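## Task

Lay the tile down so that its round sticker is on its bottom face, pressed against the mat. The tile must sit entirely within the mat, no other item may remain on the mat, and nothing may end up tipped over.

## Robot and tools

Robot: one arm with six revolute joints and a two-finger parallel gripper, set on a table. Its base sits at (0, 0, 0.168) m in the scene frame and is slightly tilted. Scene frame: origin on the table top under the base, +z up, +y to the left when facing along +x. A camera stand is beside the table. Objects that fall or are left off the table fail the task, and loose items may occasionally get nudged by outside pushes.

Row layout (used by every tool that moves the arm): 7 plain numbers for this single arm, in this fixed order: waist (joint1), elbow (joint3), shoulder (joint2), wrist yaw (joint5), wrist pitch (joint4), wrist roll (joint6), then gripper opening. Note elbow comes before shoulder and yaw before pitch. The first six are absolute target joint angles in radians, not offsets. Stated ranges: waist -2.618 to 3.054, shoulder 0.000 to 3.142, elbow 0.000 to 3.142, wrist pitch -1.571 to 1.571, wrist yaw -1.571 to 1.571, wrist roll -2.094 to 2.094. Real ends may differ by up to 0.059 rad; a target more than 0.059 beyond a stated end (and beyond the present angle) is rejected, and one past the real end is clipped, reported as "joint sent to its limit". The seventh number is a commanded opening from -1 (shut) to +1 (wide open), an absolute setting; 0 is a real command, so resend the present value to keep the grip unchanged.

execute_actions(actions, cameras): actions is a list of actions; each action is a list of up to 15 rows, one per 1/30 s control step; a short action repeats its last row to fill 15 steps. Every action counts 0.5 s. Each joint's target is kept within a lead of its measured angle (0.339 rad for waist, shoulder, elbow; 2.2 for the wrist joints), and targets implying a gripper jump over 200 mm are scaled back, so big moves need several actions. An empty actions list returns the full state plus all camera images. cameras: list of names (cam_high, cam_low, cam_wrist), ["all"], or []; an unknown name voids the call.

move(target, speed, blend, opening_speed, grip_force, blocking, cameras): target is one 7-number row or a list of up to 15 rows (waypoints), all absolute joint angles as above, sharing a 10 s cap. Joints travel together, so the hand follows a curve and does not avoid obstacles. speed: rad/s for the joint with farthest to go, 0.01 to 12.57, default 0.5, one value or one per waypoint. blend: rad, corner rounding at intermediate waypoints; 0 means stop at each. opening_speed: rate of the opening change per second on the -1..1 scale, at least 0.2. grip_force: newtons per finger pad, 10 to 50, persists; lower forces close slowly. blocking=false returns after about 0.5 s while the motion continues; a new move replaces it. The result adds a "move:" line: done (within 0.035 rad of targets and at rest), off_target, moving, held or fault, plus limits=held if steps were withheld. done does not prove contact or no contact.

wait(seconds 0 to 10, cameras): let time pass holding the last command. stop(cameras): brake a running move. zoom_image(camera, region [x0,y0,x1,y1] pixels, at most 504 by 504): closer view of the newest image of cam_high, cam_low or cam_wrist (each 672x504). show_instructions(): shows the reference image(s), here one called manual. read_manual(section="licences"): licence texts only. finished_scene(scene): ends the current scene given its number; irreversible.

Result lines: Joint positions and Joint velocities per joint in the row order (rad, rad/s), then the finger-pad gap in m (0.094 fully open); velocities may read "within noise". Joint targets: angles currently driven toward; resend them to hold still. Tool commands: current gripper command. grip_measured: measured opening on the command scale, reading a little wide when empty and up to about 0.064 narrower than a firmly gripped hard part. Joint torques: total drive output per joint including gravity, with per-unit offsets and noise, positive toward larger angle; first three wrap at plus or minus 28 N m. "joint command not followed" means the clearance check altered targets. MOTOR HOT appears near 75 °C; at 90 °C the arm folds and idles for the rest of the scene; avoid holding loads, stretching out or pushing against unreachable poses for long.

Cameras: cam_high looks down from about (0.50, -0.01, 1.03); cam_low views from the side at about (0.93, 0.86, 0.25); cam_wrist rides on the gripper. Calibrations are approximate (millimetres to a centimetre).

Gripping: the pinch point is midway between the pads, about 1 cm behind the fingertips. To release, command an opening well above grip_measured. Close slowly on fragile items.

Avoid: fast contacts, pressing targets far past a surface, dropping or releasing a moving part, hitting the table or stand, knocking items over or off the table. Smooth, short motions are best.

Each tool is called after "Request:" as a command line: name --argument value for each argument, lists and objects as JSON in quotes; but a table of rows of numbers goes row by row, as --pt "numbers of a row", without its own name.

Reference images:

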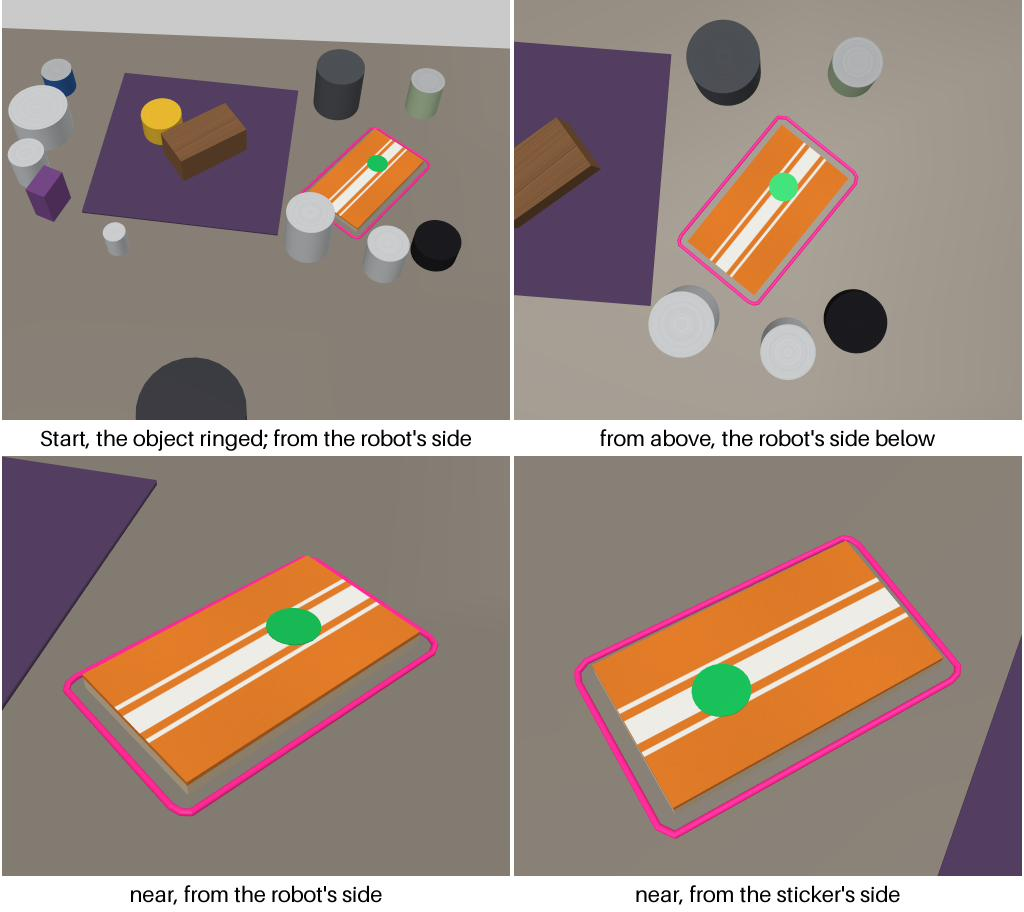

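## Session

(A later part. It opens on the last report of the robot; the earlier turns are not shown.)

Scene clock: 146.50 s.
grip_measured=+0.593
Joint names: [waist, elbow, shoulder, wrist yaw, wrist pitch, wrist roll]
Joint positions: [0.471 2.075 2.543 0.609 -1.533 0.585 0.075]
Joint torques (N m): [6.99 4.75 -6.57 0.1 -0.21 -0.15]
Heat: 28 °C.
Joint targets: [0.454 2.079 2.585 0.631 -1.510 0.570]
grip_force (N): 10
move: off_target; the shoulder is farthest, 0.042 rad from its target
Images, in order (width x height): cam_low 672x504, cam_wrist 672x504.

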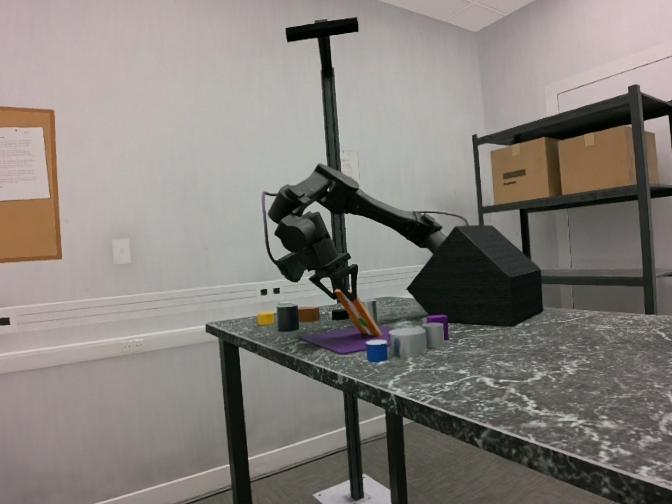

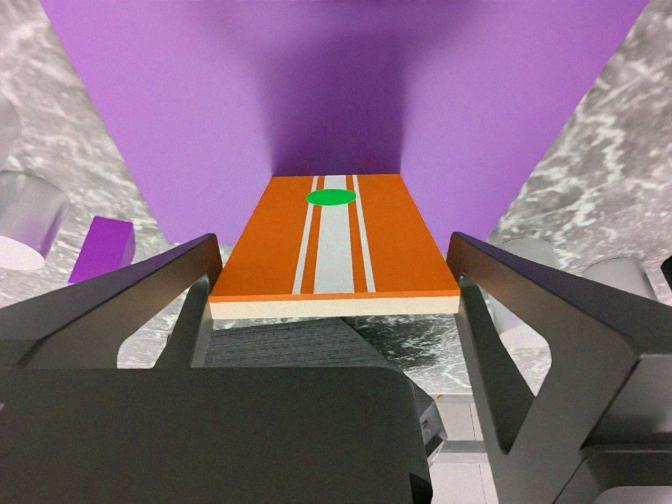

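Request:
move --pt "0.4475 2.0996 2.59 0.6778 -1.428 0.5 0.2" --pt "0.4057 1.9608 2.5565 0.7263 -1.185 0.385 0.2" --pt "0.3557 1.6013 2.441 0.7757 -0.663 0.155 0.2" --speed '[0.2,0.25,0.25]' --blend '[0.03,0.05,0]' --grip_force 10 --cameras '["all"]'

Request:
zoom_image --camera "cam_low" --region '[270, 230, 450, 370]'

Scene clock: 154.83 s.
grip_measured=+0.593
Joint names: [waist, elbow, shoulder, wrist yaw, wrist pitch, wrist roll]
Joint positions: [0.378 1.613 2.453 0.765 -0.724 0.18 0.075]
Joint torques (N m): [6.12 3.14 -10.81 0.11 0.74 -0.3]
Heat: 28 °C.
Joint targets: [0.356 1.601 2.441 0.776 -0.663 0.155]
grip_force (N): 10
move: off_target; the wrist pitch is farthest, 0.061 rad from its target

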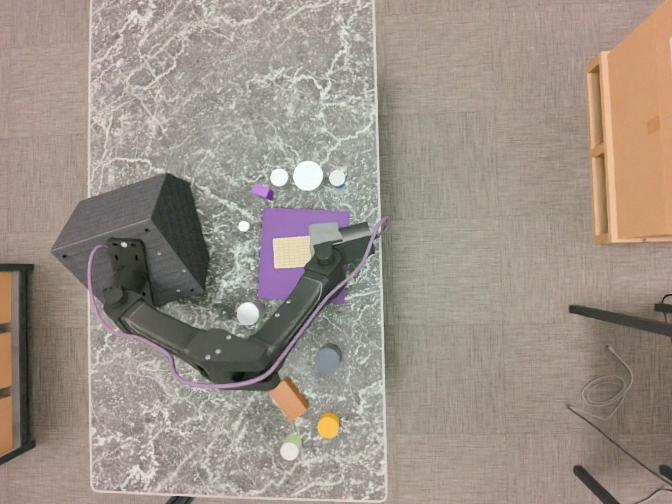

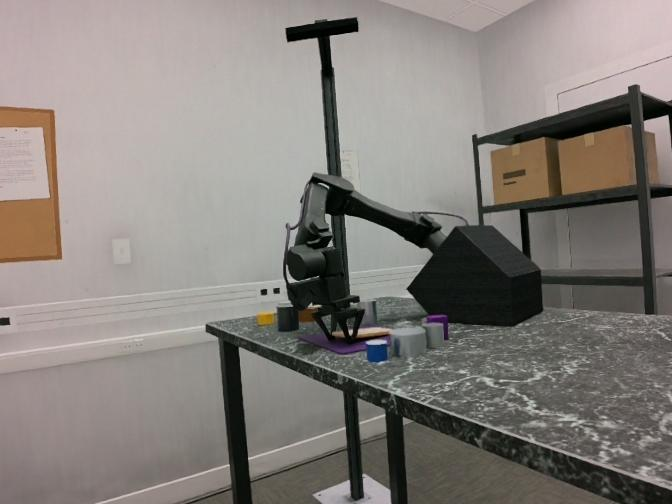

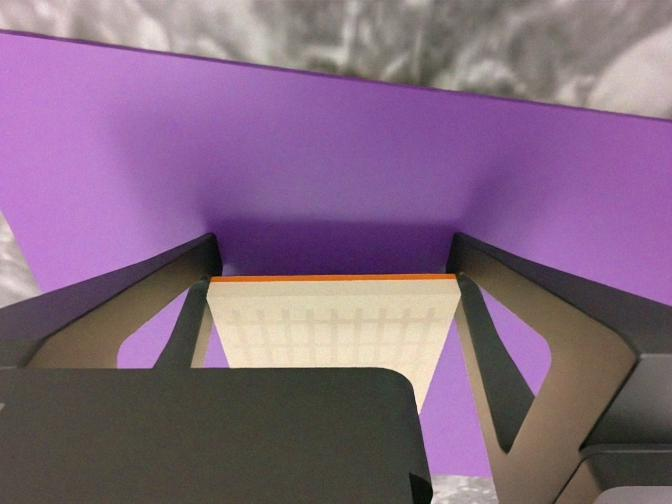

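Scaled by 2.800 from the camera's 672x504 image, which has a finer 960x720 frame.

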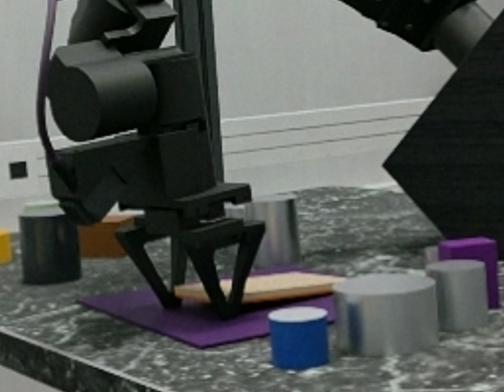

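Request:
move --target '[0.378,1.613,2.44,0.765,-0.715,0.18,1]' --opening_speed 0.3

Request:
move --pt "0.4935 1.7948 2.3799 0.777 -1.0433 0.346 1" --pt "0.3 1.9 1.9 0.7 -1.3 0.3 1" --speed '[0.4,0.9]' --blend '[0.05,0]' --cameras '["all"]'

Request:
zoom_image --camera "cam_low" --region '[250, 250, 460, 370]'

Scene clock: 159.30 s.
grip_measured=+0.998
Joint names: [waist, elbow, shoulder, wrist yaw, wrist pitch, wrist roll]
Joint positions: [0.379 1.613 2.453 0.748 -0.727 0.18 0.094]
Joint torques (N m): [7.82 3.96 -10.85 0.16 0.17 0]
Heat: 28 °C.
Joint targets: [0.378 1.613 2.440 0.765 -0.715 0.180]
grip_force (N): 10
move: done

Scene clock: 161.47 s.
grip_measured=+0.998
Joint names: [waist, elbow, shoulder, wrist yaw, wrist pitch, wrist roll]
Joint positions: [0.298 1.903 1.886 0.707 -1.282 0.312 0.094]
Joint torques (N m): [6.19 5.01 -7.08 -0.15 0.1 -0.14]
Heat: 28 °C.
Joint targets: [0.300 1.900 1.900 0.700 -1.300 0.300]
grip_force (N): 10
move: done

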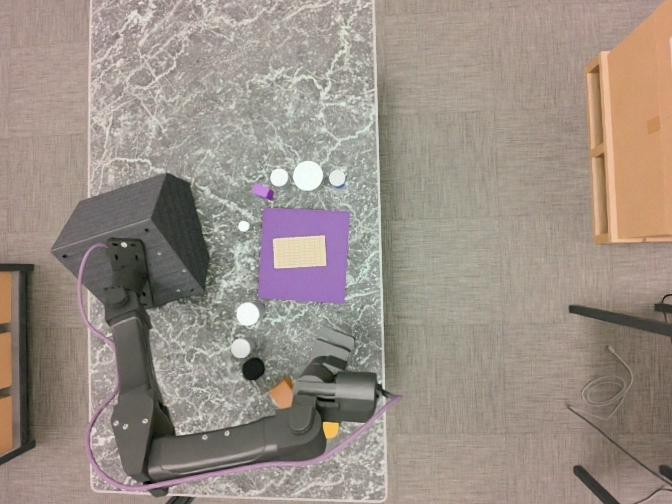

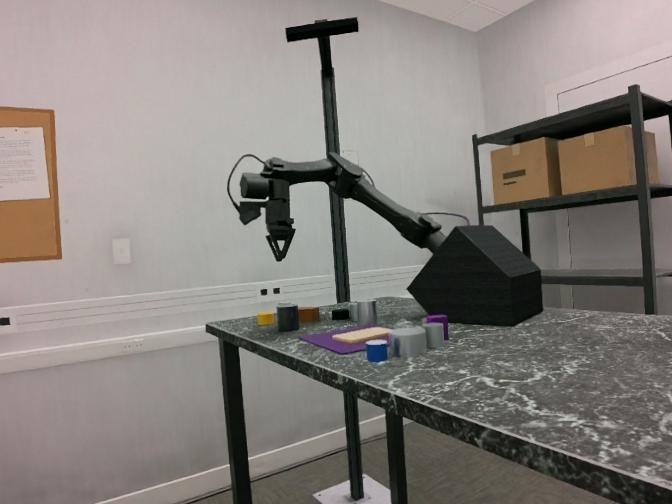

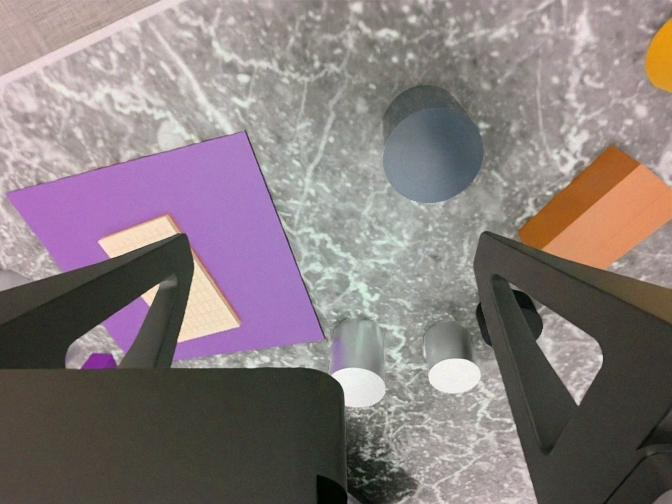

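Scaled by 2.400 from the camera's 672x504 image, which has a finer 960x720 frame.

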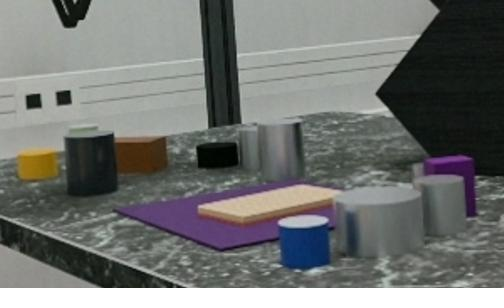

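All in place.

Request:
finished_scene --scene 2

The scene is finished: the task was done.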